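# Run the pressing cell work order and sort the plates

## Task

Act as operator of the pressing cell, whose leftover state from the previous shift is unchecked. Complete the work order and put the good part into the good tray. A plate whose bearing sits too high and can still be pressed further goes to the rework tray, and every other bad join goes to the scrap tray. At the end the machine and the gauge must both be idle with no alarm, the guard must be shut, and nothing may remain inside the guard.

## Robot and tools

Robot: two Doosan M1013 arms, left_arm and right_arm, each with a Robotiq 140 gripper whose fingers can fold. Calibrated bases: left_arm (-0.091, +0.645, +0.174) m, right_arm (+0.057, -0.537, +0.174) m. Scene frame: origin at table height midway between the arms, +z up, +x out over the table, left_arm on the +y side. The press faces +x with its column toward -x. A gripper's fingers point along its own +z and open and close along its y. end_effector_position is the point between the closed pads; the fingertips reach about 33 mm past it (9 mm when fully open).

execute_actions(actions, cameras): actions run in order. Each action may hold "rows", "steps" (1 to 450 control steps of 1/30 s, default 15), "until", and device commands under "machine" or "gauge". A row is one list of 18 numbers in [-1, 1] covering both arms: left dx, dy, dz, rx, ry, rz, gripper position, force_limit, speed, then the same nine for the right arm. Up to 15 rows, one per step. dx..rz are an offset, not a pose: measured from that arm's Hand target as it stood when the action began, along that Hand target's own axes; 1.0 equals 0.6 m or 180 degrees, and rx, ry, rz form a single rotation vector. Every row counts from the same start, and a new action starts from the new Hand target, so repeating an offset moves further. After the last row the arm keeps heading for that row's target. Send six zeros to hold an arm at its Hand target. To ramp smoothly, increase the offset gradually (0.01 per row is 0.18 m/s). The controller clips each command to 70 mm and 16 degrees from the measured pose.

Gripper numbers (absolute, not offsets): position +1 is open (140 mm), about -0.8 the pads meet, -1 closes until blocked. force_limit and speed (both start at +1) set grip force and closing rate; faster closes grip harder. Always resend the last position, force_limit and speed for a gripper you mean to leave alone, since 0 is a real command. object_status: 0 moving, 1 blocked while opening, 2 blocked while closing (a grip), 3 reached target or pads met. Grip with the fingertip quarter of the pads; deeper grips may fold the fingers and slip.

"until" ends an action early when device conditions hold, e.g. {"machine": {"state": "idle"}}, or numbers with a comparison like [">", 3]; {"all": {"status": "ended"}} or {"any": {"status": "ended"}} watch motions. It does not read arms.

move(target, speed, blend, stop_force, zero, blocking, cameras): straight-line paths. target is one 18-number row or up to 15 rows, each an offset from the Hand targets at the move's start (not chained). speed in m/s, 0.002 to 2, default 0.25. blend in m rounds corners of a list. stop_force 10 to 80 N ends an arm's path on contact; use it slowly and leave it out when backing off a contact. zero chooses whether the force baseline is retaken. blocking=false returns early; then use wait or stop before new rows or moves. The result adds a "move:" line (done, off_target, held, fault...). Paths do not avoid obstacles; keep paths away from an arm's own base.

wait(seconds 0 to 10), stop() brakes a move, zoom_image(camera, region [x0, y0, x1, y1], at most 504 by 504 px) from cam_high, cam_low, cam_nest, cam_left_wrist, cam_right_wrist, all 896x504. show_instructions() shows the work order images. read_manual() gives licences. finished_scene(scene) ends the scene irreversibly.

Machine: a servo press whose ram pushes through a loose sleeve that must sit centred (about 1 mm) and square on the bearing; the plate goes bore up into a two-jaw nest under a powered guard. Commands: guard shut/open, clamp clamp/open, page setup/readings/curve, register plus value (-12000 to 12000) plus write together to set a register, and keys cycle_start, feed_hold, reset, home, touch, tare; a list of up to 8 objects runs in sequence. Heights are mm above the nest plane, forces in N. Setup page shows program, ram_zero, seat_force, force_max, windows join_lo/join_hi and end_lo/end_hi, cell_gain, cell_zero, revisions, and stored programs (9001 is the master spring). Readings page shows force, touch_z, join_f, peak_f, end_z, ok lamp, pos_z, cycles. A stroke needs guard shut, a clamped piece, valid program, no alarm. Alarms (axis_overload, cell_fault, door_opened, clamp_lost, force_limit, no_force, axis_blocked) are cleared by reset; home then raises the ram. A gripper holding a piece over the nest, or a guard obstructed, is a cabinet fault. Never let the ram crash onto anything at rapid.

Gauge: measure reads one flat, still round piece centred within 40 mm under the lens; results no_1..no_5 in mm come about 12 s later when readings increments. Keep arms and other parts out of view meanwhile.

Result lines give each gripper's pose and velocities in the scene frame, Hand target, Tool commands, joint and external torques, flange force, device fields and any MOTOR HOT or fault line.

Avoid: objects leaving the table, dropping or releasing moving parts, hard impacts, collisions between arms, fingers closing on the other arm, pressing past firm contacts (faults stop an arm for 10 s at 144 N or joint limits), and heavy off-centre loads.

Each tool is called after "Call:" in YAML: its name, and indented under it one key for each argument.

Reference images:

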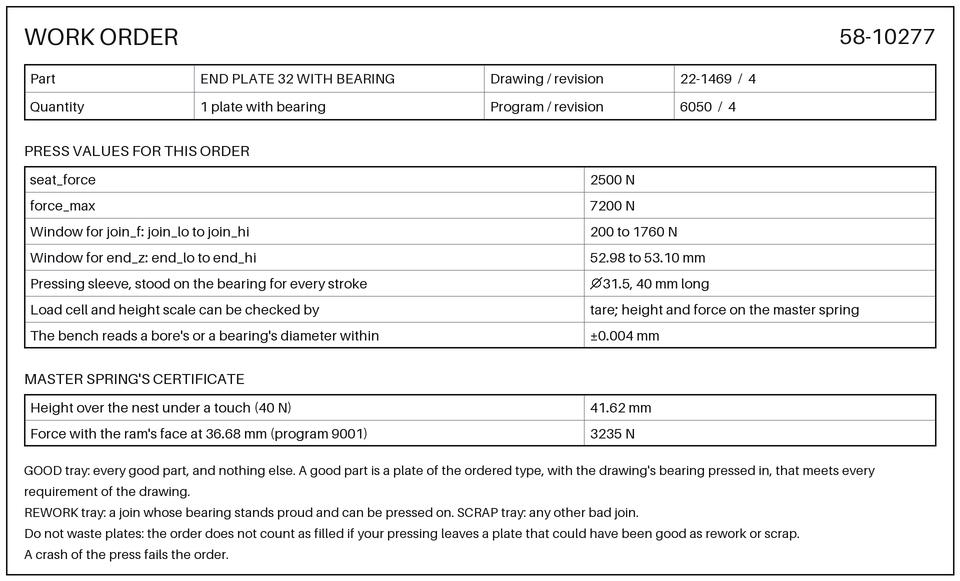

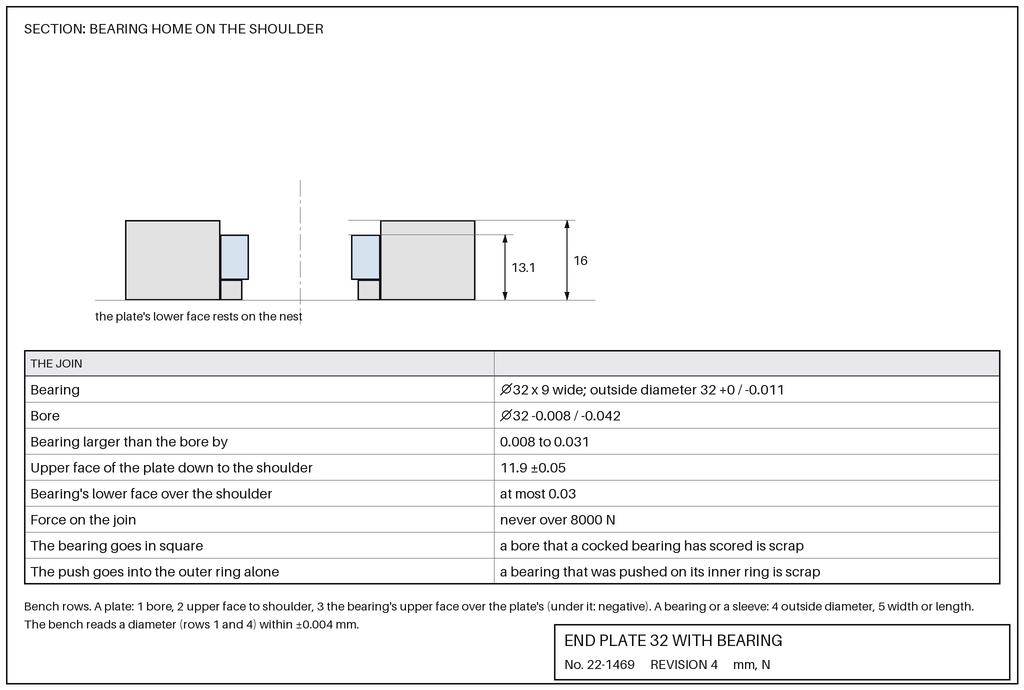

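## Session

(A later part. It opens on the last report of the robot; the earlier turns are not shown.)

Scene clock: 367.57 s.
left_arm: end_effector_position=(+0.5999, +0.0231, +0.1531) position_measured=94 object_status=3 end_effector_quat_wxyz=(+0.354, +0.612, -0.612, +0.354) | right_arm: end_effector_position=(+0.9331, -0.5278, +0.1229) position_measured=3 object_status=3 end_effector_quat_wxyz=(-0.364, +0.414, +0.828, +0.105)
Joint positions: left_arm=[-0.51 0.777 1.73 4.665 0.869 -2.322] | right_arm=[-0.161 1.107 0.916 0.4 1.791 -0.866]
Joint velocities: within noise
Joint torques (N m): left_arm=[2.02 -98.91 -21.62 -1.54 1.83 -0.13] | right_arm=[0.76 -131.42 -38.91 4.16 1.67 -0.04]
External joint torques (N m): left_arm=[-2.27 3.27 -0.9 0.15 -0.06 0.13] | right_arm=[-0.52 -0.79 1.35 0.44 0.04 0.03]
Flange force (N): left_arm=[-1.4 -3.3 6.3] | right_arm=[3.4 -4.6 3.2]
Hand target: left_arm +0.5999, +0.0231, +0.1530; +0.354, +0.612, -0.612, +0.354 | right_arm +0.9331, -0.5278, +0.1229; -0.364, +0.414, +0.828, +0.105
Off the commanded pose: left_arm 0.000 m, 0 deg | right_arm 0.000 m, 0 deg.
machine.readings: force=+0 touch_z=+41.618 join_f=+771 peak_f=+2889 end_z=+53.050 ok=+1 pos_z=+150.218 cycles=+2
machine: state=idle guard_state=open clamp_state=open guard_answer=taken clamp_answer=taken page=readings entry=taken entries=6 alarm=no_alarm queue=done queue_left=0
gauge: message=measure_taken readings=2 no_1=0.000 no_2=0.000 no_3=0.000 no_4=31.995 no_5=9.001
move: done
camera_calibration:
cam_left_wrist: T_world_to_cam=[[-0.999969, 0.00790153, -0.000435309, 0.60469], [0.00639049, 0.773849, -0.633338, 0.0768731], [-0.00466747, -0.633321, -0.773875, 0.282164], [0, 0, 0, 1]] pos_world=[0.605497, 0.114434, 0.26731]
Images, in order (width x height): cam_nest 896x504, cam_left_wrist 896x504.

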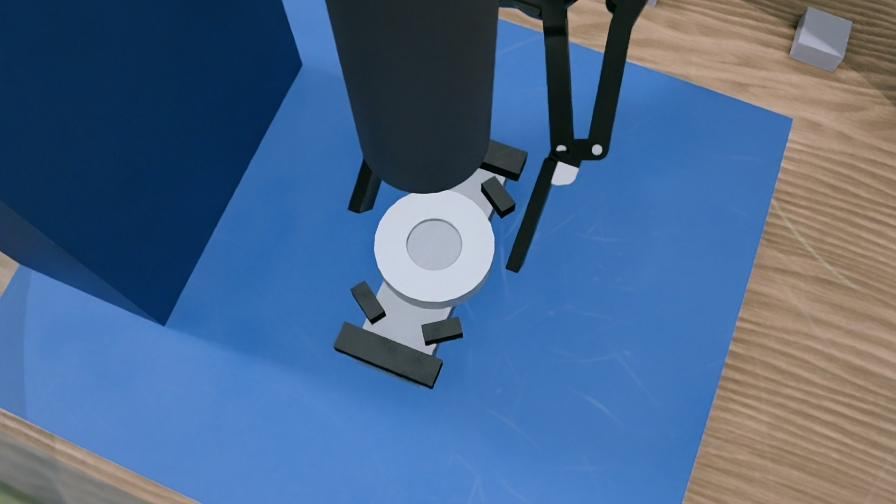

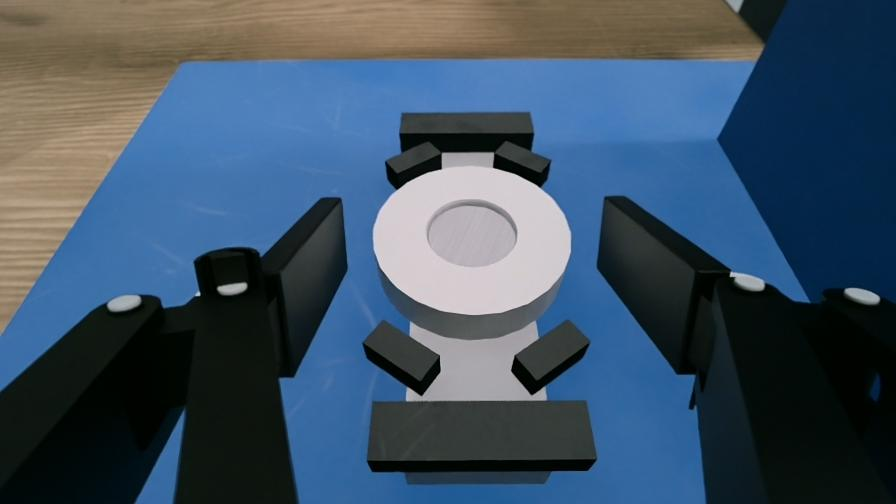

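Call:
execute_actions:
  actions:
    - {"rows":[[0,0,0,0,0,0,-1,0,-1,0,0,0,0,0,0,1,1,1]],"steps":60}
  cameras: []

Call:
move:
  target:
    - [0.0433,0,-0.025,0,0,0,-1,0,-1,0,0,0,0,0,0,1,1,1]
    - [-0.1219,0,-0.501,0,0,0,-1,0,-1,0,0,0,0,0,0,1,1,1]
    - [-0.3074,-0.2002,-0.8558,0,0,0,-1,0,-1,0,0,0,0,0,0,1,1,1]
  speed: [0.06,0.15,0.25]
  blend: [0.008,0.03,0]
  cameras: ["cam_left_wrist"]

Scene clock: 370.50 s.
left_arm: end_effector_position=(+0.5999, +0.0231, +0.1530) position_measured=128 object_status=2 end_effector_quat_wxyz=(+0.354, +0.612, -0.612, +0.354) | right_arm: end_effector_position=(+0.9331, -0.5278, +0.1229) position_measured=3 object_status=3 end_effector_quat_wxyz=(-0.364, +0.414, +0.828, +0.105)
Joint positions: left_arm=[-0.51 0.777 1.73 4.665 0.869 -2.322] | right_arm=[-0.161 1.107 0.916 0.4 1.791 -0.866]
Joint velocities: within noise
Joint torques (N m): left_arm=[-4.32 -86.95 -18.11 -0.65 0.39 -0.15] | right_arm=[0.54 -131.68 -38.82 4.17 1.69 -0.1]
External joint torques (N m): left_arm=[4.4 -8.49 -4.38 -0.73 1.37 0.15] | right_arm=[-0.05 -1.89 0.77 0.5 0.03 0.09]
Flange force (N): left_arm=[6.1 -3.3 -9.4] | right_arm=[4.3 -4.1 2.5]
Hand target: left_arm +0.5999, +0.0231, +0.1530; +0.354, +0.612, -0.612, +0.354 | right_arm +0.9331, -0.5278, +0.1229; -0.364, +0.414, +0.828, +0.105
Off the commanded pose: left_arm 0.000 m, 0 deg | right_arm 0.000 m, 0 deg.
machine.readings: force=+0 touch_z=+41.618 join_f=+771 peak_f=+2889 end_z=+53.050 ok=+1 pos_z=+150.218 cycles=+2
machine: state=idle guard_state=open clamp_state=open guard_answer=taken clamp_answer=taken page=readings entry=taken entries=6 alarm=no_alarm queue=done queue_left=0
gauge: message=measure_taken readings=2 no_1=0.000 no_2=0.000 no_3=0.000 no_4=31.995 no_5=9.001
No camera images: "cameras" was empty.

Scene clock: 374.53 s.
left_arm: end_effector_position=(+0.7200, +0.5601, +0.2492) position_measured=128 object_status=2 end_effector_quat_wxyz=(+0.354, +0.612, -0.612, +0.354) | right_arm: end_effector_position=(+0.9331, -0.5278, +0.1229) position_measured=3 object_status=3 end_effector_quat_wxyz=(-0.364, +0.414, +0.828, +0.105)
Joint positions: left_arm=[0.19 0.737 1.558 5.236 1.371 -2.415] | right_arm=[-0.161 1.107 0.916 0.4 1.791 -0.866]
Joint velocities: within noise
Joint torques (N m): left_arm=[2.75 -102 -26.88 -0.87 2.12 -0.06] | right_arm=[0.69 -131.49 -38.89 4.16 1.71 -0.08]
External joint torques (N m): left_arm=[-2.63 3.81 -1.47 0.71 -0.52 0.06] | right_arm=[-0.36 -1.2 1.13 0.47 0 0.07]
Flange force (N): left_arm=[-2.9 -8.3 2.9] | right_arm=[3.7 -4.4 3.0]
Hand target: left_arm +0.7200, +0.5601, +0.2492; +0.354, +0.612, -0.612, +0.354 | right_arm +0.9331, -0.5278, +0.1229; -0.364, +0.414, +0.828, +0.105
Off the commanded pose: left_arm 0.000 m, 0 deg | right_arm 0.000 m, 0 deg.
machine.readings: force=+0 touch_z=+41.618 join_f=+771 peak_f=+2889 end_z=+53.050 ok=+1 pos_z=+150.218 cycles=+2
machine: state=idle guard_state=open clamp_state=open guard_answer=taken clamp_answer=taken page=readings entry=taken entries=6 alarm=no_alarm queue=done queue_left=0
gauge: message=measure_taken readings=2 no_1=0.000 no_2=0.000 no_3=0.000 no_4=31.995 no_5=9.001
move: done
camera_calibration:
cam_left_wrist: T_world_to_cam=[[-0.999968, 0.00797861, -0.00049901, 0.720457], [0.00649049, 0.773849, -0.633337, -0.27866], [-0.00466699, -0.63332, -0.773876, 0.697186], [0, 0, 0, 1]] pos_world=[0.725497, 0.651435, 0.36341]
Images, in order (width x height): cam_left_wrist 896x504.

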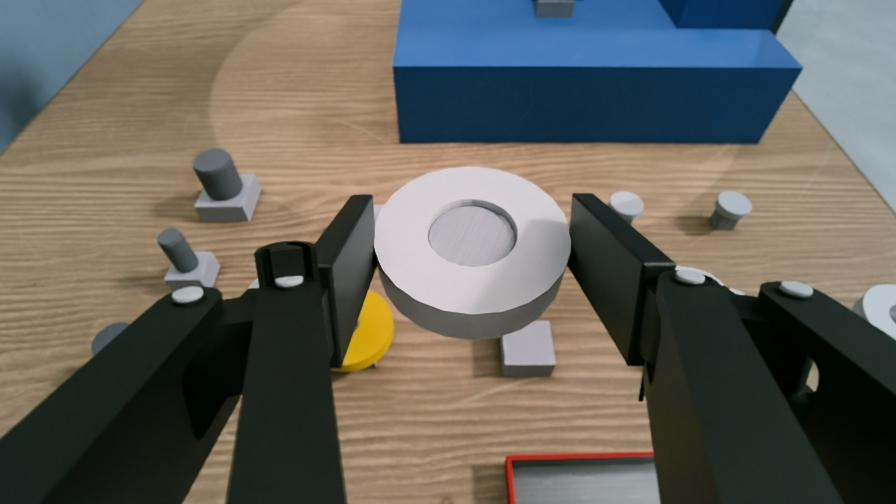

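Call:
move:
  target: [-0.3203,-0.3,-0.1574,0.433,0,-0.25,-1,0,-1,0,0,0,0,0,0,1,1,1]
  speed: 0.25
  cameras: []

Call:
move:
  target: [-0.0938,0,0.0542,0,0,0,-1,0,-1,0,0,0,0,0,0,1,1,1]
  speed: 0.08
  cameras: ["cam_left_wrist"]

Call:
move:
  target: [-0.0173,0,0.01,0,0,0,-1,0,-1,0,0,0,0,0,0,1,1,1]
  speed: 0.006
  stop_force: 10
  cameras: ["cam_left_wrist"]

Scene clock: 380.43 s.
left_arm: end_effector_position=(+0.9002, +0.7378, +0.1299) position_measured=128 object_status=2 end_effector_quat_wxyz=(+0.001, +0.866, +0.000, +0.500) | right_arm: end_effector_position=(+0.9331, -0.5278, +0.1229) position_measured=3 object_status=3 end_effector_quat_wxyz=(-0.364, +0.414, +0.828, +0.105)
Joint positions: left_arm=[0.068 0.756 1.855 3.289 0.52 -1.659] | right_arm=[-0.161 1.107 0.916 0.4 1.791 -0.866]
Joint velocities: within noise
Joint torques (N m): left_arm=[1.09 -97.4 -22.86 -2.76 2.93 -0.16] | right_arm=[0.76 -131.7 -38.79 4.16 1.69 -0.03]
External joint torques (N m): left_arm=[-1.03 2.95 -0.18 0.51 -0.52 0.16] | right_arm=[-0.63 -0.53 1.21 0.45 0.01 0.02]
Flange force (N): left_arm=[-1.2 0.0 4.9] | right_arm=[2.7 -3.9 2.8]
Hand target: left_arm +0.9001, +0.7378, +0.1299; +0.001, +0.866, +0.000, +0.500 | right_arm +0.9331, -0.5278, +0.1229; -0.364, +0.414, +0.828, +0.105
Off the commanded pose: left_arm 0.000 m, 0 deg | right_arm 0.000 m, 0 deg.
machine.readings: force=+0 touch_z=+41.618 join_f=+771 peak_f=+2889 end_z=+53.050 ok=+1 pos_z=+150.218 cycles=+2
machine: state=idle guard_state=open clamp_state=open guard_answer=taken clamp_answer=taken page=readings entry=taken entries=6 alarm=no_alarm queue=done queue_left=0
gauge: message=measure_taken readings=2 no_1=0.000 no_2=0.000 no_3=0.000 no_4=31.995 no_5=9.001
move: done
No camera images: "cameras" was empty.

Scene clock: 381.60 s.
left_arm: end_effector_position=(+0.9002, +0.7377, +0.0649) position_measured=128 object_status=2 end_effector_quat_wxyz=(+0.001, +0.866, +0.000, +0.500) | right_arm: end_effector_position=(+0.9331, -0.5278, +0.1229) position_measured=3 object_status=3 end_effector_quat_wxyz=(-0.364, +0.414, +0.828, +0.105)
Joint positions: left_arm=[0.068 0.852 1.842 3.271 0.603 -1.637] | right_arm=[-0.161 1.107 0.916 0.4 1.791 -0.866]
Joint velocities: within noise
Joint torques (N m): left_arm=[1.15 -103.05 -19.6 -2.42 2.74 -0.11] | right_arm=[1 -131.35 -38.74 4.16 1.72 0]
External joint torques (N m): left_arm=[-1.03 4.86 -0.36 0.5 -0.34 0.11] | right_arm=[-0.88 -1.55 0.94 0.48 -0.01 0]
Flange force (N): left_arm=[-3.6 -0.1 7.7] | right_arm=[3.6 -4.8 2.6]
Hand target: left_arm +0.9002, +0.7377, +0.0649; +0.001, +0.866, +0.000, +0.500 | right_arm +0.9331, -0.5278, +0.1229; -0.364, +0.414, +0.828, +0.105
Off the commanded pose: left_arm 0.000 m, 0 deg | right_arm 0.000 m, 0 deg.
machine.readings: force=+0 touch_z=+41.618 join_f=+771 peak_f=+2889 end_z=+53.050 ok=+1 pos_z=+150.218 cycles=+2
machine: state=idle guard_state=open clamp_state=open guard_answer=taken clamp_answer=taken page=readings entry=taken entries=6 alarm=no_alarm queue=done queue_left=0
gauge: message=measure_taken readings=2 no_1=0.000 no_2=0.000 no_3=0.000 no_4=31.995 no_5=9.001
move: done
camera_calibration:
cam_left_wrist: T_world_to_cam=[[-0.00799064, -0.999965, 0.00234928, 0.74962], [-0.774294, 0.00470063, -0.632808, 0.736295], [0.632775, -0.00687558, -0.774305, -0.368011], [0, 0, 0, 1]] pos_world=[0.808967, 0.743603, 0.179219]
Images, in order (width x height): cam_left_wrist 896x504.

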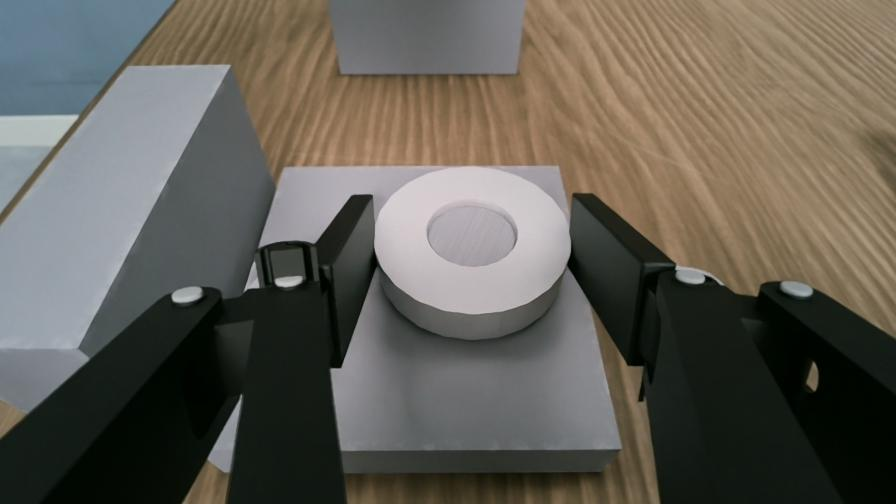

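Scene clock: 383.37 s.
left_arm: end_effector_position=(+0.9004, +0.7377, +0.0582) position_measured=128 object_status=2 end_effector_quat_wxyz=(+0.001, +0.866, +0.000, +0.501) | right_arm: end_effector_position=(+0.9331, -0.5278, +0.1229) position_measured=3 object_status=3 end_effector_quat_wxyz=(-0.364, +0.414, +0.828, +0.105)
Joint positions: left_arm=[0.068 0.862 1.84 3.269 0.612 -1.635] | right_arm=[-0.161 1.107 0.916 0.4 1.791 -0.866]
Joint velocities: within noise
Joint torques (N m): left_arm=[0.7 -89.32 -17.15 -2.33 0.04 -0.18] | right_arm=[0.87 -131.48 -38.67 4.2 1.69 -0.01]
External joint torques (N m): left_arm=[-0.39 -9.41 -2.5 0.43 2.37 0.18] | right_arm=[-0.49 -1.28 0.94 0.43 0.02 0]
Flange force (N): left_arm=[7.0 0.3 -9.3] | right_arm=[3.4 -4.2 2.5]
Hand target: left_arm +0.9004, +0.7377, +0.0581; +0.001, +0.866, +0.000, +0.501 (not the last commanded pose) | right_arm +0.9331, -0.5278, +0.1229; -0.364, +0.414, +0.828, +0.105
Off the commanded pose: left_arm 0.005 m, 0 deg | right_arm 0.000 m, 0 deg.
machine.readings: force=+0 touch_z=+41.618 join_f=+771 peak_f=+2889 end_z=+53.050 ok=+1 pos_z=+150.218 cycles=+2
machine: state=idle guard_state=open clamp_state=open guard_answer=taken clamp_answer=taken page=readings entry=taken entries=6 alarm=no_alarm queue=done queue_left=0
gauge: message=measure_taken readings=2 no_1=0.000 no_2=0.000 no_3=0.000 no_4=31.995 no_5=9.001
move: contact (left_arm)
camera_calibration:
cam_left_wrist: T_world_to_cam=[[-0.0079921, -0.999965, 0.00234418, 0.749639], [-0.773889, 0.00470058, -0.633304, 0.731825], [0.633271, -0.00687556, -0.7739, -0.37381], [0, 0, 0, 1]] pos_world=[0.809066, 0.743603, 0.172418]
Images, in order (width x height): cam_left_wrist 896x504.

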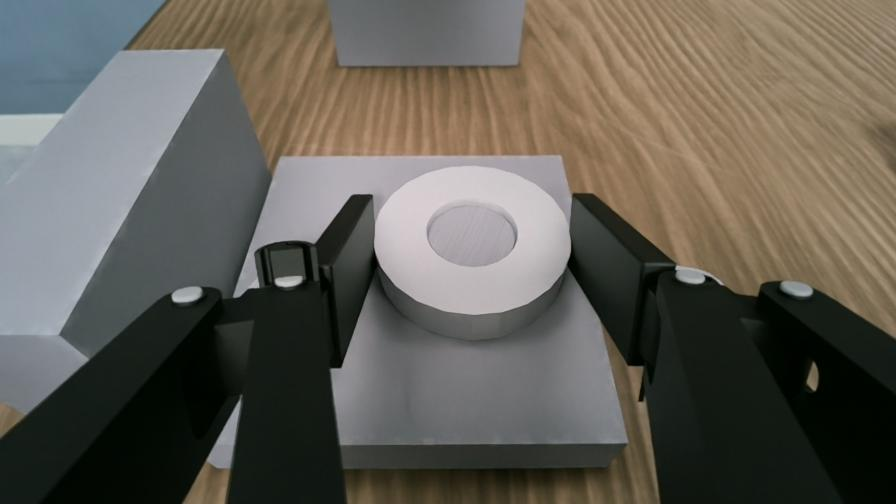

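Call:
execute_actions:
  actions:
    - {"rows":[[0.0006,0,-0.0003,0,0,0,-1,0,-1,0,0,0,0,0,0,1,1,1]],"steps":10}
    - {"rows":[[0,0,0,0,0,0,0.15,0,-1,0,0,0,0,0,0,1,1,1]],"steps":40}
  cameras: []

Call:
move:
  target:
    - [0.02,0,-0.2,0,0,0,0.15,0,-1,0,0,0,0,0,0,1,1,1]
    - [0.0643,0.1967,-0.422,0,0,0,0.15,0,-1,0,0,0,0,0,0,1,1,1]
  speed: [0.12,0.25]
  blend: [0.03,0]
  cameras: []

Call:
execute_actions:
  actions:
    - {"gauge":{"measure":true},"steps":405,"until":{"gauge":{"readings":[">=",3]}}}
  cameras: ["cam_left_wrist","cam_low"]

Scene clock: 385.93 s.
left_arm: end_effector_position=(+0.9004, +0.7377, +0.0585) position_measured=110 object_status=3 end_effector_quat_wxyz=(+0.001, +0.866, +0.000, +0.501) | right_arm: end_effector_position=(+0.9331, -0.5278, +0.1229) position_measured=3 object_status=3 end_effector_quat_wxyz=(-0.364, +0.414, +0.828, +0.105)
Joint positions: left_arm=[0.068 0.862 1.84 3.269 0.612 -1.635] | right_arm=[-0.161 1.107 0.916 0.4 1.791 -0.866]
Joint velocities: within noise
Joint torques (N m): left_arm=[1.08 -99.94 -18.53 -2.3 2.4 -0.09] | right_arm=[0.99 -131.52 -38.84 4.15 1.68 -0.02]
External joint torques (N m): left_arm=[-0.75 1.46 -1.07 0.41 0 0.09] | right_arm=[-1.27 -0.88 1.15 0.47 0.03 0.01]
External joint torques at the end of the 1st action: left_arm=[-0.93 -1.49 -3.77 0.4 1.02 0.09] | right_arm=[-0.2 -0.42 1.38 0.41 0.04 0.01]
Flange force (N): left_arm=[-0.5 -0.2 4.2] | right_arm=[2.8 -4.7 2.5]
Flange force at the end of the 1st action (N): left_arm=[2.7 -0.3 4.9] | right_arm=[3.0 -3.9 3.2]
Hand target: left_arm +0.9004, +0.7377, +0.0585; +0.001, +0.866, +0.000, +0.501 | right_arm +0.9331, -0.5278, +0.1229; -0.364, +0.414, +0.828, +0.105
Off the commanded pose: left_arm 0.000 m, 0 deg | right_arm 0.000 m, 0 deg.
machine.readings: force=+0 touch_z=+41.618 join_f=+771 peak_f=+2889 end_z=+53.050 ok=+1 pos_z=+150.218 cycles=+2
machine: state=idle guard_state=open clamp_state=open guard_answer=taken clamp_answer=taken page=readings entry=taken entries=6 alarm=no_alarm queue=done queue_left=0
gauge: message=measure_taken readings=2 no_1=0.000 no_2=0.000 no_3=0.000 no_4=31.995 no_5=9.001
No camera images: "cameras" was empty.

Scene clock: 388.20 s.
left_arm: end_effector_position=(+0.7001, +0.6200, +0.2184) position_measured=110 object_status=3 end_effector_quat_wxyz=(+0.001, +0.866, +0.000, +0.501) | right_arm: end_effector_position=(+0.9331, -0.5278, +0.1229) position_measured=3 object_status=3 end_effector_quat_wxyz=(-0.364, +0.414, +0.828, +0.105)
Joint positions: left_arm=[-0.132 0.435 2.261 2.965 0.608 -1.485] | right_arm=[-0.161 1.107 0.916 0.4 1.791 -0.866]
Joint velocities: within noise
Joint torques (N m): left_arm=[0.97 -64.71 -20 -2.38 2.37 -0.07] | right_arm=[0.75 -131.67 -38.78 4.16 1.68 -0.06]
External joint torques (N m): left_arm=[-1 -0.29 -1.04 0.69 0.02 0.07] | right_arm=[-0.5 0.15 1.45 0.42 0.02 0.05]
Flange force (N): left_arm=[1.1 0.1 1.1] | right_arm=[2.2 -3.6 3.1]
Hand target: left_arm +0.7001, +0.6200, +0.2185; +0.001, +0.866, +0.000, +0.501 | right_arm +0.9331, -0.5278, +0.1229; -0.364, +0.414, +0.828, +0.105
Off the commanded pose: left_arm 0.000 m, 0 deg | right_arm 0.000 m, 0 deg.
machine.readings: force=+0 touch_z=+41.618 join_f=+771 peak_f=+2889 end_z=+53.050 ok=+1 pos_z=+150.218 cycles=+2
machine: state=idle guard_state=open clamp_state=open guard_answer=taken clamp_answer=taken page=readings entry=taken entries=6 alarm=no_alarm queue=done queue_left=0
gauge: message=measure_taken readings=2 no_1=0.000 no_2=0.000 no_3=0.000 no_4=31.995 no_5=9.001
move: done
No camera images: "cameras" was empty.

Scene clock: 400.40 s.
left_arm: end_effector_position=(+0.7001, +0.6200, +0.2185) position_measured=110 object_status=3 end_effector_quat_wxyz=(+0.001, +0.866, +0.000, +0.501) | right_arm: end_effector_position=(+0.9331, -0.5278, +0.1229) position_measured=3 object_status=3 end_effector_quat_wxyz=(-0.364, +0.414, +0.828, +0.105)
Joint positions: left_arm=[-0.132 0.435 2.261 2.965 0.608 -1.485] | right_arm=[-0.161 1.107 0.916 0.4 1.791 -0.866]
Joint velocities: within noise
Joint torques (N m): left_arm=[1 -65.76 -20.03 -2.14 2.4 -0.13] | right_arm=[0.7 -131.3 -38.87 4.18 1.72 -0.08]
External joint torques (N m): left_arm=[-0.81 0.91 -1 0.44 -0.01 0.12] | right_arm=[-0.46 -0.53 1.38 0.42 -0.02 0.07]
Flange force (N): left_arm=[-0.1 0.6 3.1] | right_arm=[3.1 -4.3 3.3]
Hand target: left_arm +0.7001, +0.6200, +0.2185; +0.001, +0.866, +0.000, +0.501 | right_arm +0.9331, -0.5278, +0.1229; -0.364, +0.414, +0.828, +0.105
Tool commands: left_gripper/position=+0.15 left_gripper/force_limit=+0.0 left_gripper/speed=-1.0 right_gripper/position=+1.0 right_gripper/force_limit=+1.0 right_gripper/speed=+1.0
Off the commanded pose: left_arm 0.000 m, 0 deg | right_arm 0.000 m, 0 deg.
machine.readings: force=+0 touch_z=+41.618 join_f=+771 peak_f=+2889 end_z=+53.050 ok=+1 pos_z=+150.218 cycles=+2
machine: state=idle guard_state=open clamp_state=open guard_answer=taken clamp_answer=taken page=readings entry=taken entries=6 alarm=no_alarm queue=done queue_left=0
gauge: message=measure_taken readings=3 no_1=0.000 no_2=0.000 no_3=-2.902 no_4=0.000 no_5=0.000
camera_calibration:
cam_left_wrist: T_world_to_cam=[[-0.00799183, -0.999965, 0.00234581, 0.629967], [-0.774027, 0.00470084, -0.633135, 0.678992], [0.633102, -0.00687563, -0.774038, -0.123634], [0, 0, 0, 1]] pos_world=[0.608866, 0.625903, 0.332718]
Images, in order (width x height): cam_low 896x504, cam_left_wrist 896x504.

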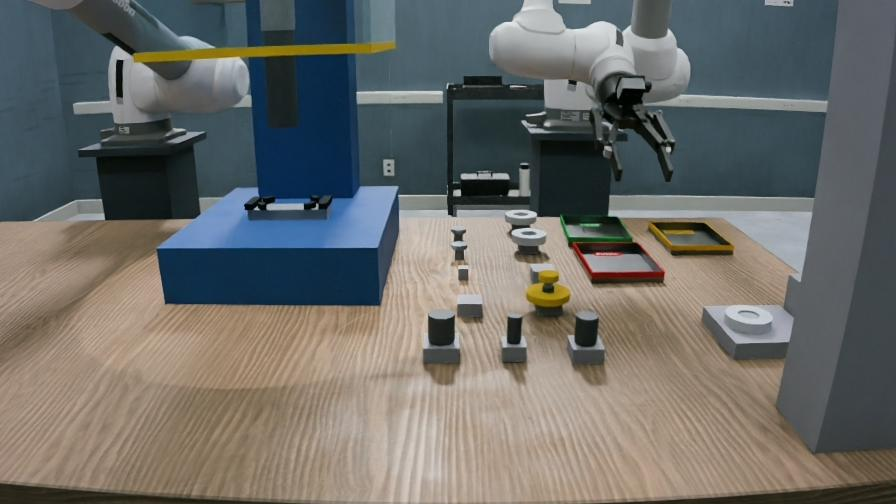

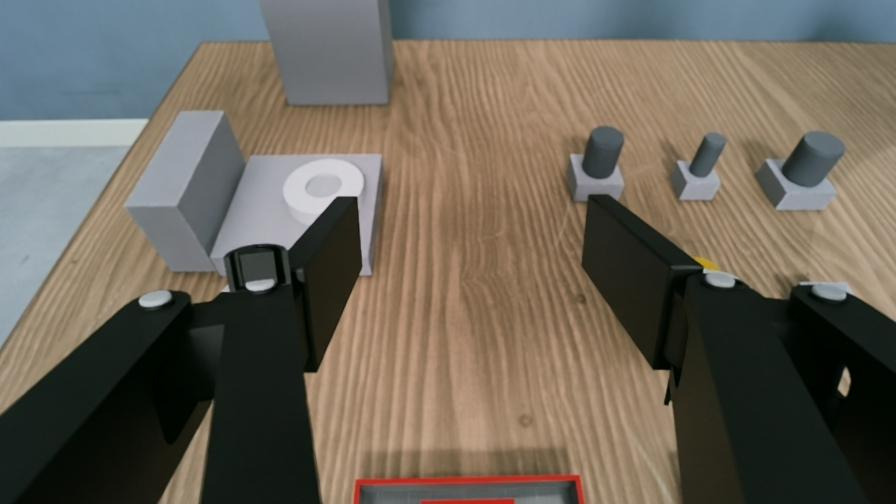

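Call:
execute_actions:
  actions:
    - {"machine":{"guard":"shut"},"steps":1}
  cameras: []

Call:
move:
  target:
    - [-0.0439,-0.1962,0.2222,0,0,0,0.15,0,-1,0,0,0,0,0,0,1,1,1]
    - [-0.064,-0.1962,0.4224,0,0,0,0.15,0,-1,0,0,0,0,0,0,1,1,1]
  speed: [0.25,0.1]
  blend: [0.03,0]
  cameras: []

Call:
execute_actions:
  actions:
    - {"rows":[[0,0,0,0,0,0,-1,0,-1,0,0,0,0,0,0,1,1,1]],"steps":50}
  cameras: ["cam_high","cam_left_wrist"]

Call:
zoom_image:
  camera: "cam_high"
  region: [400, 60, 800, 300]

Scene clock: 401.80 s.
left_arm: end_effector_position=(+0.7001, +0.6200, +0.2185) position_measured=110 object_status=3 end_effector_quat_wxyz=(+0.001, +0.866, +0.000, +0.501) | right_arm: end_effector_position=(+0.9331, -0.5278, +0.1229) position_measured=3 object_status=3 end_effector_quat_wxyz=(-0.364, +0.414, +0.828, +0.105)
Joint positions: left_arm=[-0.132 0.435 2.261 2.965 0.608 -1.485] | right_arm=[-0.161 1.107 0.916 0.4 1.791 -0.866]
Joint velocities: within noise
Joint torques (N m): left_arm=[0.86 -65.87 -19.95 -2.12 2.42 -0.14] | right_arm=[0.72 -131.51 -38.79 4.19 1.7 -0.05]
External joint torques (N m): left_arm=[-0.68 0.86 -1.17 0.41 -0.02 0.14] | right_arm=[-0.57 -0.85 1.2 0.42 0.01 0.04]
Flange force (N): left_arm=[0.2 0.4 3.2] | right_arm=[3.2 -4.3 2.9]
Hand target: left_arm +0.7001, +0.6200, +0.2185; +0.001, +0.866, +0.000, +0.501 | right_arm +0.9331, -0.5278, +0.1229; -0.364, +0.414, +0.828, +0.105
Tool commands: left_gripper/position=+0.15 left_gripper/force_limit=+0.0 left_gripper/speed=-1.0 right_gripper/position=+1.0 right_gripper/force_limit=+1.0 right_gripper/speed=+1.0
Off the commanded pose: left_arm 0.000 m, 0 deg | right_arm 0.000 m, 0 deg.
machine.readings: force=+0 touch_z=+41.618 join_f=+771 peak_f=+2889 end_z=+53.050 ok=+1 pos_z=+150.218 cycles=+2
machine: state=idle guard_state=between clamp_state=open guard_answer=taken clamp_answer=taken page=readings entry=taken entries=6 alarm=no_alarm queue=running queue_left=0
gauge: message=measure_taken readings=3 no_1=0.000 no_2=0.000 no_3=-2.902 no_4=0.000 no_5=0.000
No camera images: "cameras" was empty.

Scene clock: 404.13 s.
left_arm: end_effector_position=(+0.9006, +0.7374, +0.0586) position_measured=110 object_status=3 end_effector_quat_wxyz=(+0.001, +0.866, +0.000, +0.501) | right_arm: end_effector_position=(+0.9331, -0.5278, +0.1229) position_measured=3 object_status=3 end_effector_quat_wxyz=(-0.364, +0.414, +0.828, +0.105)
Joint positions: left_arm=[0.068 0.862 1.84 3.268 0.611 -1.635] | right_arm=[-0.161 1.107 0.916 0.4 1.791 -0.866]
Joint velocities: within noise
Joint torques (N m): left_arm=[1.46 -101.93 -19.57 -2.32 2.45 -0.17] | right_arm=[0.54 -131.5 -38.94 4.16 1.68 -0.05]
External joint torques (N m): left_arm=[-1.06 3.38 -0.11 0.41 -0.04 0.17] | right_arm=[0.03 -2.11 0.86 0.51 0.04 0.04]
Flange force (N): left_arm=[-3.0 0.4 5.0] | right_arm=[4.8 -4.6 2.8]
Hand target: left_arm +0.9007, +0.7374, +0.0586; +0.001, +0.866, +0.000, +0.501 | right_arm +0.9331, -0.5278, +0.1229; -0.364, +0.414, +0.828, +0.105
Off the commanded pose: left_arm 0.000 m, 0 deg | right_arm 0.000 m, 0 deg.
machine.readings: force=+0 touch_z=+41.618 join_f=+771 peak_f=+2889 end_z=+53.050 ok=+1 pos_z=+150.218 cycles=+2
machine: state=idle guard_state=shut clamp_state=open guard_answer=taken clamp_answer=taken page=readings entry=taken entries=6 alarm=no_alarm queue=done queue_left=0
gauge: message=measure_taken readings=3 no_1=0.000 no_2=0.000 no_3=-2.902 no_4=0.000 no_5=0.000
move: done
No camera images: "cameras" was empty.

Scene clock: 406.00 s.
left_arm: end_effector_position=(+0.9007, +0.7374, +0.0586) position_measured=128 object_status=2 end_effector_quat_wxyz=(+0.001, +0.866, +0.000, +0.501) | right_arm: end_effector_position=(+0.9331, -0.5278, +0.1229) position_measured=3 object_status=3 end_effector_quat_wxyz=(-0.364, +0.414, +0.828, +0.105)
Joint positions: left_arm=[0.068 0.862 1.84 3.268 0.611 -1.635] | right_arm=[-0.161 1.107 0.916 0.4 1.791 -0.866]
Joint velocities: within noise
Joint torques (N m): left_arm=[-0.55 -90.68 -17.19 -2.07 0.3 -0.23] | right_arm=[0.91 -131.51 -38.87 4.18 1.69 -0.07]
External joint torques (N m): left_arm=[0.51 -7.77 -2.51 0.17 2.1 0.23] | right_arm=[-0.94 -0.46 1.41 0.41 0.01 0.06]
Flange force (N): left_arm=[5.7 -0.6 -7.0] | right_arm=[2.8 -4.6 3.1]
Hand target: left_arm +0.9007, +0.7374, +0.0586; +0.001, +0.866, +0.000, +0.501 | right_arm +0.9331, -0.5278, +0.1229; -0.364, +0.414, +0.828, +0.105
Off the commanded pose: left_arm 0.000 m, 0 deg | right_arm 0.000 m, 0 deg.
machine.readings: force=+0 touch_z=+41.618 join_f=+771 peak_f=+2889 end_z=+53.050 ok=+1 pos_z=+150.218 cycles=+2
machine: state=idle guard_state=shut clamp_state=open guard_answer=taken clamp_answer=taken page=readings entry=taken entries=6 alarm=no_alarm queue=done queue_left=0
gauge: message=measure_taken readings=3 no_1=0.000 no_2=0.000 no_3=-2.902 no_4=0.000 no_5=0.000
camera_calibration:
cam_left_wrist: T_world_to_cam=[[-0.00799183, -0.999965, 0.00234581, 0.74934], [-0.774027, 0.00470084, -0.633135, 0.732394], [0.633102, -0.00687563, -0.774038, -0.373533], [0, 0, 0, 1]] pos_world=[0.809366, 0.743303, 0.172818]
Images, in order (width x height): cam_high 896x504, cam_left_wrist 896x504.

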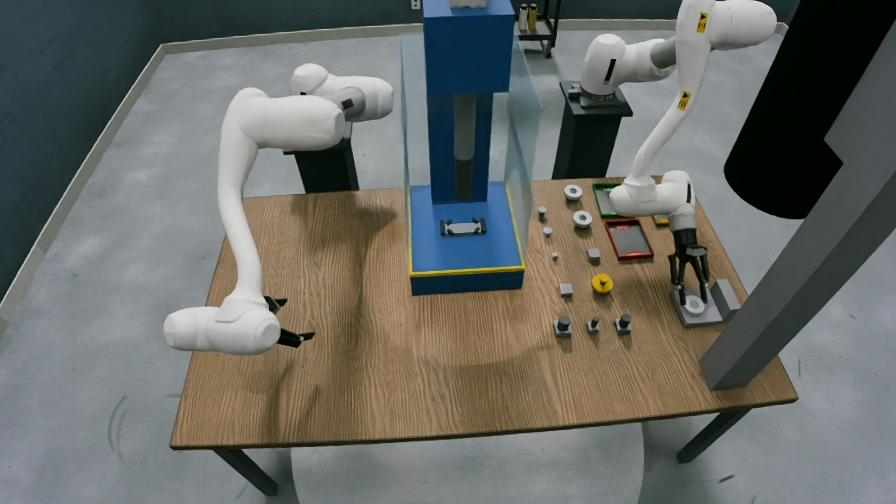

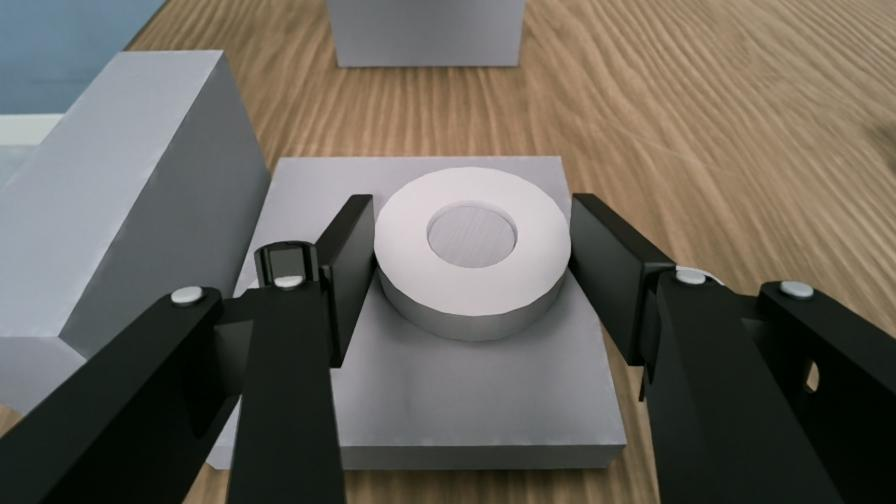

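Scaled by 1.260 from the camera's 896x504 image, which has a finer 1280x720 frame.

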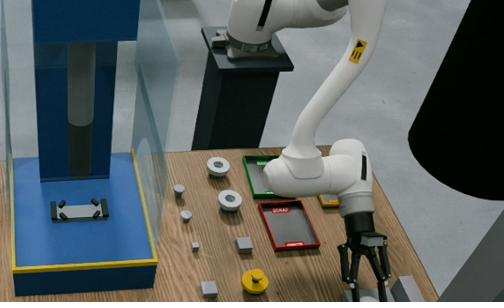

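Call:
move:
  target:
    - [0.1155,0,-0.0667,0,0,0,-1,0,-1,0,0,0,0,0,0,1,1,1]
    - [0.1379,0.129,-0.4659,-0.433,0,0.25,-1,0,-1,0,0,0,0,0,0,1,1,1]
  speed: [0.1,0.25]
  blend: [0.02,0]
  cameras: ["cam_left_wrist"]

Scene clock: 411.07 s.
left_arm: end_effector_position=(+0.6996, +0.6604, +0.2698) position_measured=128 object_status=2 end_effector_quat_wxyz=(+0.354, +0.612, -0.612, +0.355) | right_arm: end_effector_position=(+0.9331, -0.5278, +0.1229) position_measured=3 object_status=3 end_effector_quat_wxyz=(-0.364, +0.414, +0.828, +0.105)
Joint positions: left_arm=[0.311 0.729 1.526 5.312 1.47 -2.399] | right_arm=[-0.161 1.107 0.916 0.4 1.791 -0.866]
Joint velocities: within noise
Joint torques (N m): left_arm=[1.35 -101.19 -29.08 -0.66 2.02 -0.11] | right_arm=[0.93 -131.68 -38.8 4.2 1.68 -0.04]
External joint torques (N m): left_arm=[-0.79 2.46 -0.36 0.79 -0.38 0.1] | right_arm=[-0.54 -0.82 1.17 0.41 0.03 0.03]
Flange force (N): left_arm=[-2.7 -3.6 0.7] | right_arm=[3.1 -4.2 2.8]
Hand target: left_arm +0.6996, +0.6604, +0.2698; +0.354, +0.612, -0.612, +0.355 | right_arm +0.9331, -0.5278, +0.1229; -0.364, +0.414, +0.828, +0.105
Off the commanded pose: left_arm 0.000 m, 0 deg | right_arm 0.000 m, 0 deg.
machine.readings: force=+0 touch_z=+41.618 join_f=+771 peak_f=+2889 end_z=+53.050 ok=+1 pos_z=+150.218 cycles=+2
machine: state=idle guard_state=shut clamp_state=open guard_answer=taken clamp_answer=taken page=readings entry=taken entries=6 alarm=no_alarm queue=done queue_left=0
gauge: message=measure_taken readings=3 no_1=0.000 no_2=0.000 no_3=-2.902 no_4=0.000 no_5=0.000
move: done
camera_calibration:
cam_left_wrist: T_world_to_cam=[[-0.999969, 0.00787795, -0.000934748, 0.69961], [0.00668857, 0.773849, -0.633334, -0.343177], [-0.00426602, -0.633321, -0.773878, 0.77635], [0, 0, 0, 1]] pos_world=[0.705195, 0.751734, 0.384108]
Images, in order (width x height): cam_left_wrist 896x504.

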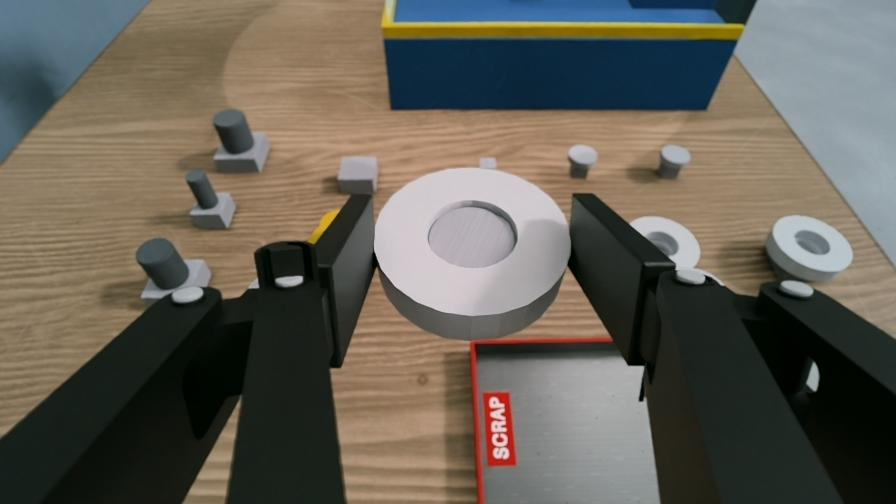

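Call:
move:
  target: [-0.1215,0.416,-0.0445,0,0,0,-1,0,-1,0,0,0,0,0,0,1,1,1]
  speed: 0.2
  cameras: ["cam_left_wrist","cam_high"]

Scene clock: 413.90 s.
left_arm: end_effector_position=(+0.4502, +0.7199, +0.2196) position_measured=128 object_status=2 end_effector_quat_wxyz=(+0.354, +0.612, -0.612, +0.355) | right_arm: end_effector_position=(+0.9331, -0.5278, +0.1229) position_measured=3 object_status=3 end_effector_quat_wxyz=(-0.364, +0.414, +0.828, +0.105)
Joint positions: left_arm=[0.524 0.573 1.971 5.428 1.408 -2.081] | right_arm=[-0.161 1.107 0.916 0.4 1.791 -0.866]
Joint velocities: within noise
Joint torques (N m): left_arm=[2.54 -77.58 -18.45 -0.24 2.54 -0.06] | right_arm=[0.92 -131.76 -38.78 4.18 1.67 -0.08]
External joint torques (N m): left_arm=[-2.68 1.76 -1.17 0.65 -0.43 0.05] | right_arm=[-0.61 -1.16 0.99 0.46 0.05 0.07]
Flange force (N): left_arm=[-1.9 -5.1 2.2] | right_arm=[3.3 -4.1 2.5]
Hand target: left_arm +0.4501, +0.7199, +0.2196; +0.354, +0.612, -0.612, +0.355 | right_arm +0.9331, -0.5278, +0.1229; -0.364, +0.414, +0.828, +0.105
Off the commanded pose: left_arm 0.000 m, 0 deg | right_arm 0.000 m, 0 deg.
machine.readings: force=+0 touch_z=+41.618 join_f=+771 peak_f=+2889 end_z=+53.050 ok=+1 pos_z=+150.218 cycles=+2
machine: state=idle guard_state=shut clamp_state=open guard_answer=taken clamp_answer=taken page=readings entry=taken entries=6 alarm=no_alarm queue=done queue_left=0
gauge: message=measure_taken readings=3 no_1=0.000 no_2=0.000 no_3=-2.902 no_4=0.000 no_5=0.000
move: done
camera_calibration:
cam_left_wrist: T_world_to_cam=[[-0.999967, 0.00801874, -0.000921363, 0.449484], [0.00678904, 0.773849, -0.633334, -0.419377], [-0.00436555, -0.63332, -0.773878, 0.774024], [0, 0, 0, 1]] pos_world=[0.455696, 0.811135, 0.333808]
Images, in order (width x height): cam_high 896x504, cam_left_wrist 896x504.

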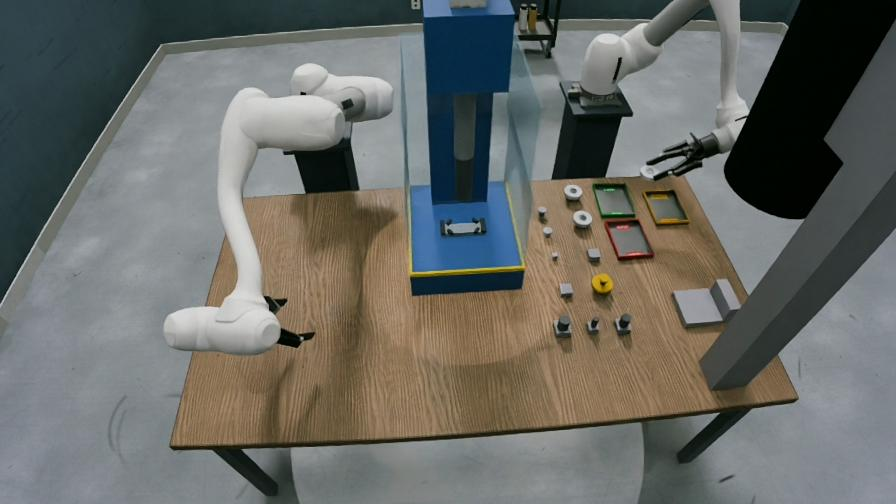

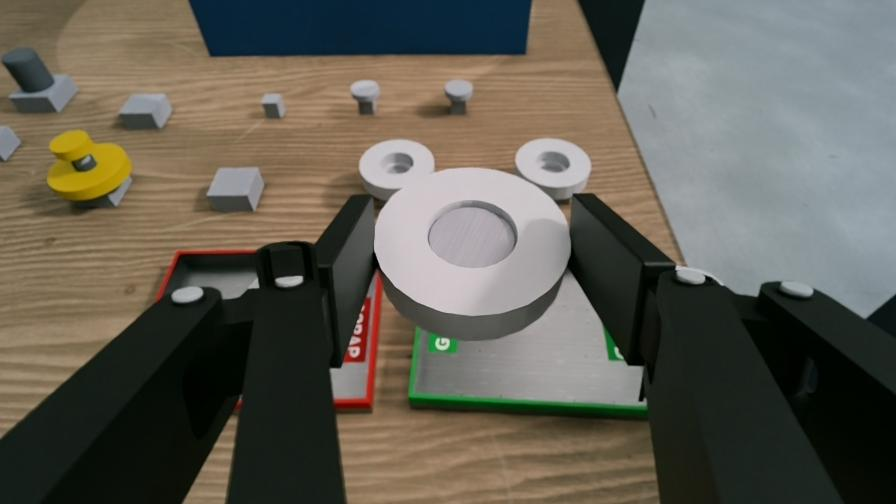

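Call:
move:
  target:
    - [-0.0688,0.0918,0.2128,0,0,0,-1,0,-1,0,0,0,0,0,0,1,1,1]
    - [-0.1727,0.0918,0.2728,0,0,0,-1,0,-1,0,0,0,0,0,0,1,1,1]
  speed: [0.15,0.06]
  blend: [0.02,0]
  cameras: ["cam_left_wrist","cam_high","cam_low"]

Call:
zoom_image:
  camera: "cam_high"
  region: [540, 130, 780, 270]

Scene clock: 417.60 s.
left_arm: end_effector_position=(+0.3953, +0.6296, +0.0481) position_measured=128 object_status=2 end_effector_quat_wxyz=(+0.354, +0.612, -0.612, +0.355) | right_arm: end_effector_position=(+0.9331, -0.5278, +0.1229) position_measured=3 object_status=3 end_effector_quat_wxyz=(-0.364, +0.414, +0.828, +0.105)
Joint positions: left_arm=[0.435 0.794 2.142 5.255 1.147 -1.772] | right_arm=[-0.161 1.107 0.916 0.4 1.791 -0.866]
Joint velocities: within noise
Joint torques (N m): left_arm=[1.19 -79.24 -2.88 -0.41 2.83 -0.34] | right_arm=[0.8 -131.53 -38.9 4.18 1.73 -0.07]
External joint torques (N m): left_arm=[-1 1.33 -0.93 0.42 -0.46 0.34] | right_arm=[-0.47 -0.45 1.41 0.42 -0.03 0.07]
Flange force (N): left_arm=[-2.9 -2.0 1.9] | right_arm=[3.0 -4.2 3.3]
Hand target: left_arm +0.3953, +0.6296, +0.0481; +0.354, +0.612, -0.612, +0.355 | right_arm +0.9331, -0.5278, +0.1229; -0.364, +0.414, +0.828, +0.105
Off the commanded pose: left_arm 0.000 m, 0 deg | right_arm 0.000 m, 0 deg.
machine.readings: force=+0 touch_z=+41.618 join_f=+771 peak_f=+2889 end_z=+53.050 ok=+1 pos_z=+150.218 cycles=+2
machine: state=idle guard_state=shut clamp_state=open guard_answer=taken clamp_answer=taken page=readings entry=taken entries=6 alarm=no_alarm queue=done queue_left=0
gauge: message=measure_taken readings=3 no_1=0.000 no_2=0.000 no_3=-2.902 no_4=0.000 no_5=0.000
move: done
camera_calibration:
cam_left_wrist: T_world_to_cam=[[-0.999968, 0.00795503, -0.000998448, 0.39521], [0.00678856, 0.773849, -0.633334, -0.457757], [-0.00426554, -0.63332, -0.773878, 0.583976], [0, 0, 0, 1]] pos_world=[0.400795, 0.720934, 0.162408]
Images, in order (width x height): cam_high 896x504, cam_low 896x504, cam_left_wrist 896x504.

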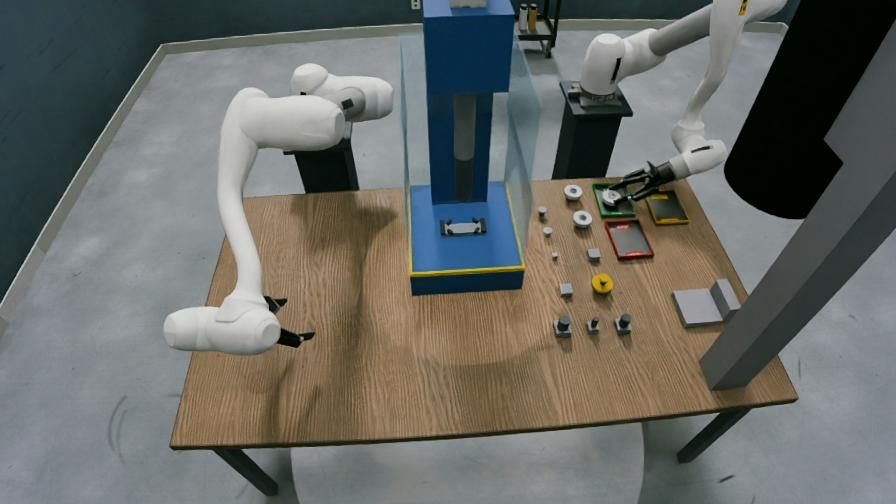

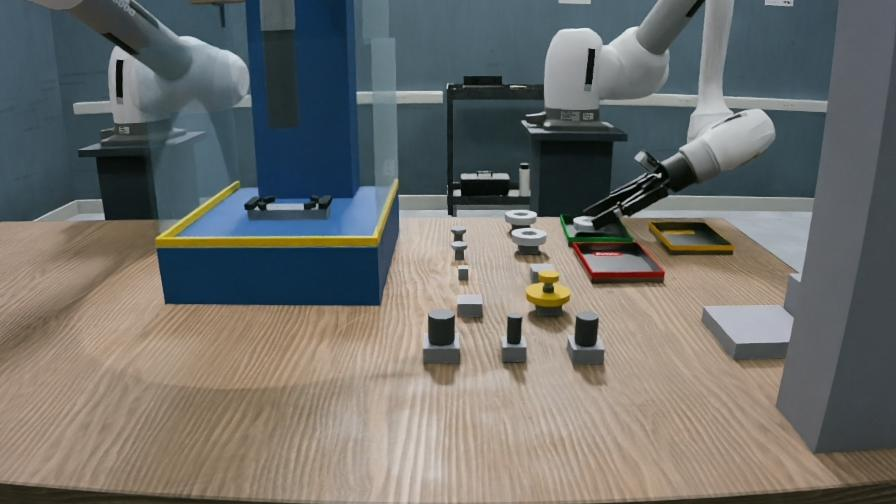

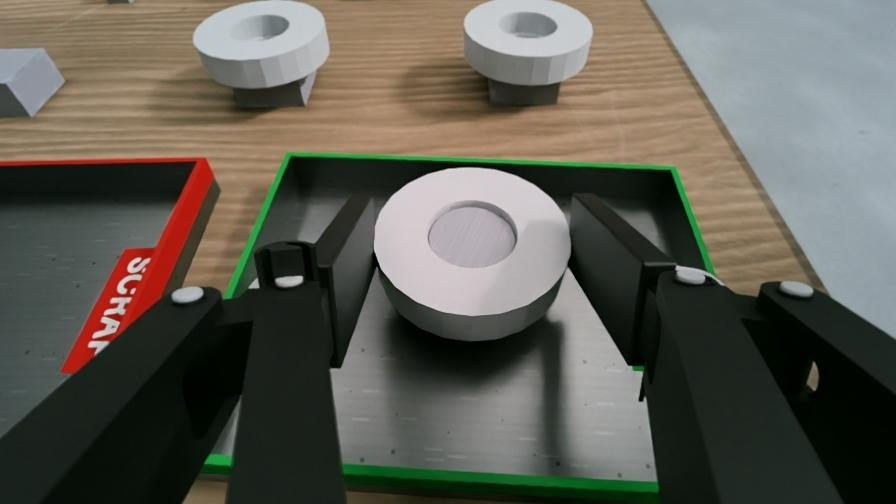

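Scaled by 2.100 from the camera's 896x504 image, which has a finer 1280x720 frame.

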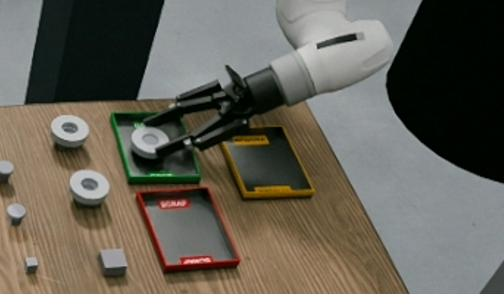

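Call:
move:
  target: [-0.029,0,0.0167,0,0,0,-1,0,-1,0,0,0,0,0,0,1,1,1]
  speed: 0.008
  stop_force: 10
  cameras: ["cam_left_wrist"]

Scene clock: 420.43 s.
left_arm: end_effector_position=(+0.3953, +0.6296, +0.0338) position_measured=128 object_status=2 end_effector_quat_wxyz=(+0.354, +0.612, -0.612, +0.355) | right_arm: end_effector_position=(+0.9331, -0.5278, +0.1229) position_measured=3 object_status=3 end_effector_quat_wxyz=(-0.364, +0.414, +0.828, +0.105)
Joint positions: left_arm=[0.435 0.821 2.136 5.246 1.137 -1.752] | right_arm=[-0.161 1.107 0.916 0.4 1.791 -0.866]
Joint velocities: within noise
Joint torques (N m): left_arm=[-0.91 -72.37 -2.94 -0.36 -2.53 -0.13] | right_arm=[0.81 -131.29 -38.95 4.15 1.65 -0.04]
External joint torques (N m): left_arm=[1.14 -6.59 -0.02 0.37 4.9 0.13] | right_arm=[-0.35 -1.23 1.27 0.47 0.06 0.03]
Flange force (N): left_arm=[11.6 0.3 -11.8] | right_arm=[4.0 -4.8 3.2]
Hand target: left_arm +0.3953, +0.6296, +0.0339; +0.354, +0.612, -0.612, +0.355 (not the last commanded pose) | right_arm +0.9331, -0.5278, +0.1229; -0.364, +0.414, +0.828, +0.105
Off the commanded pose: left_arm 0.006 m, 0 deg | right_arm 0.000 m, 0 deg.
machine.readings: force=+0 touch_z=+41.618 join_f=+771 peak_f=+2889 end_z=+53.050 ok=+1 pos_z=+150.218 cycles=+2
machine: state=idle guard_state=shut clamp_state=open guard_answer=taken clamp_answer=taken page=readings entry=taken entries=6 alarm=no_alarm queue=done queue_left=0
gauge: message=measure_taken readings=3 no_1=0.000 no_2=0.000 no_3=-2.902 no_4=0.000 no_5=0.000
move: contact (left_arm)
camera_calibration:
cam_left_wrist: T_world_to_cam=[[-0.999968, 0.00795458, -0.000999896, 0.395296], [0.0067882, 0.773711, -0.633502, -0.46669], [-0.00426561, -0.633489, -0.77374, 0.573011], [0, 0, 0, 1]] pos_world=[0.400895, 0.720935, 0.148108]
Images, in order (width x height): cam_left_wrist 896x504.

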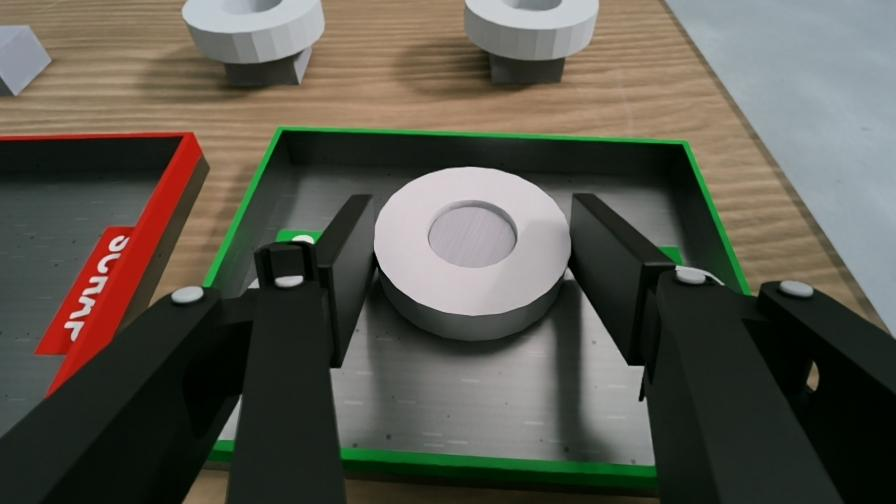

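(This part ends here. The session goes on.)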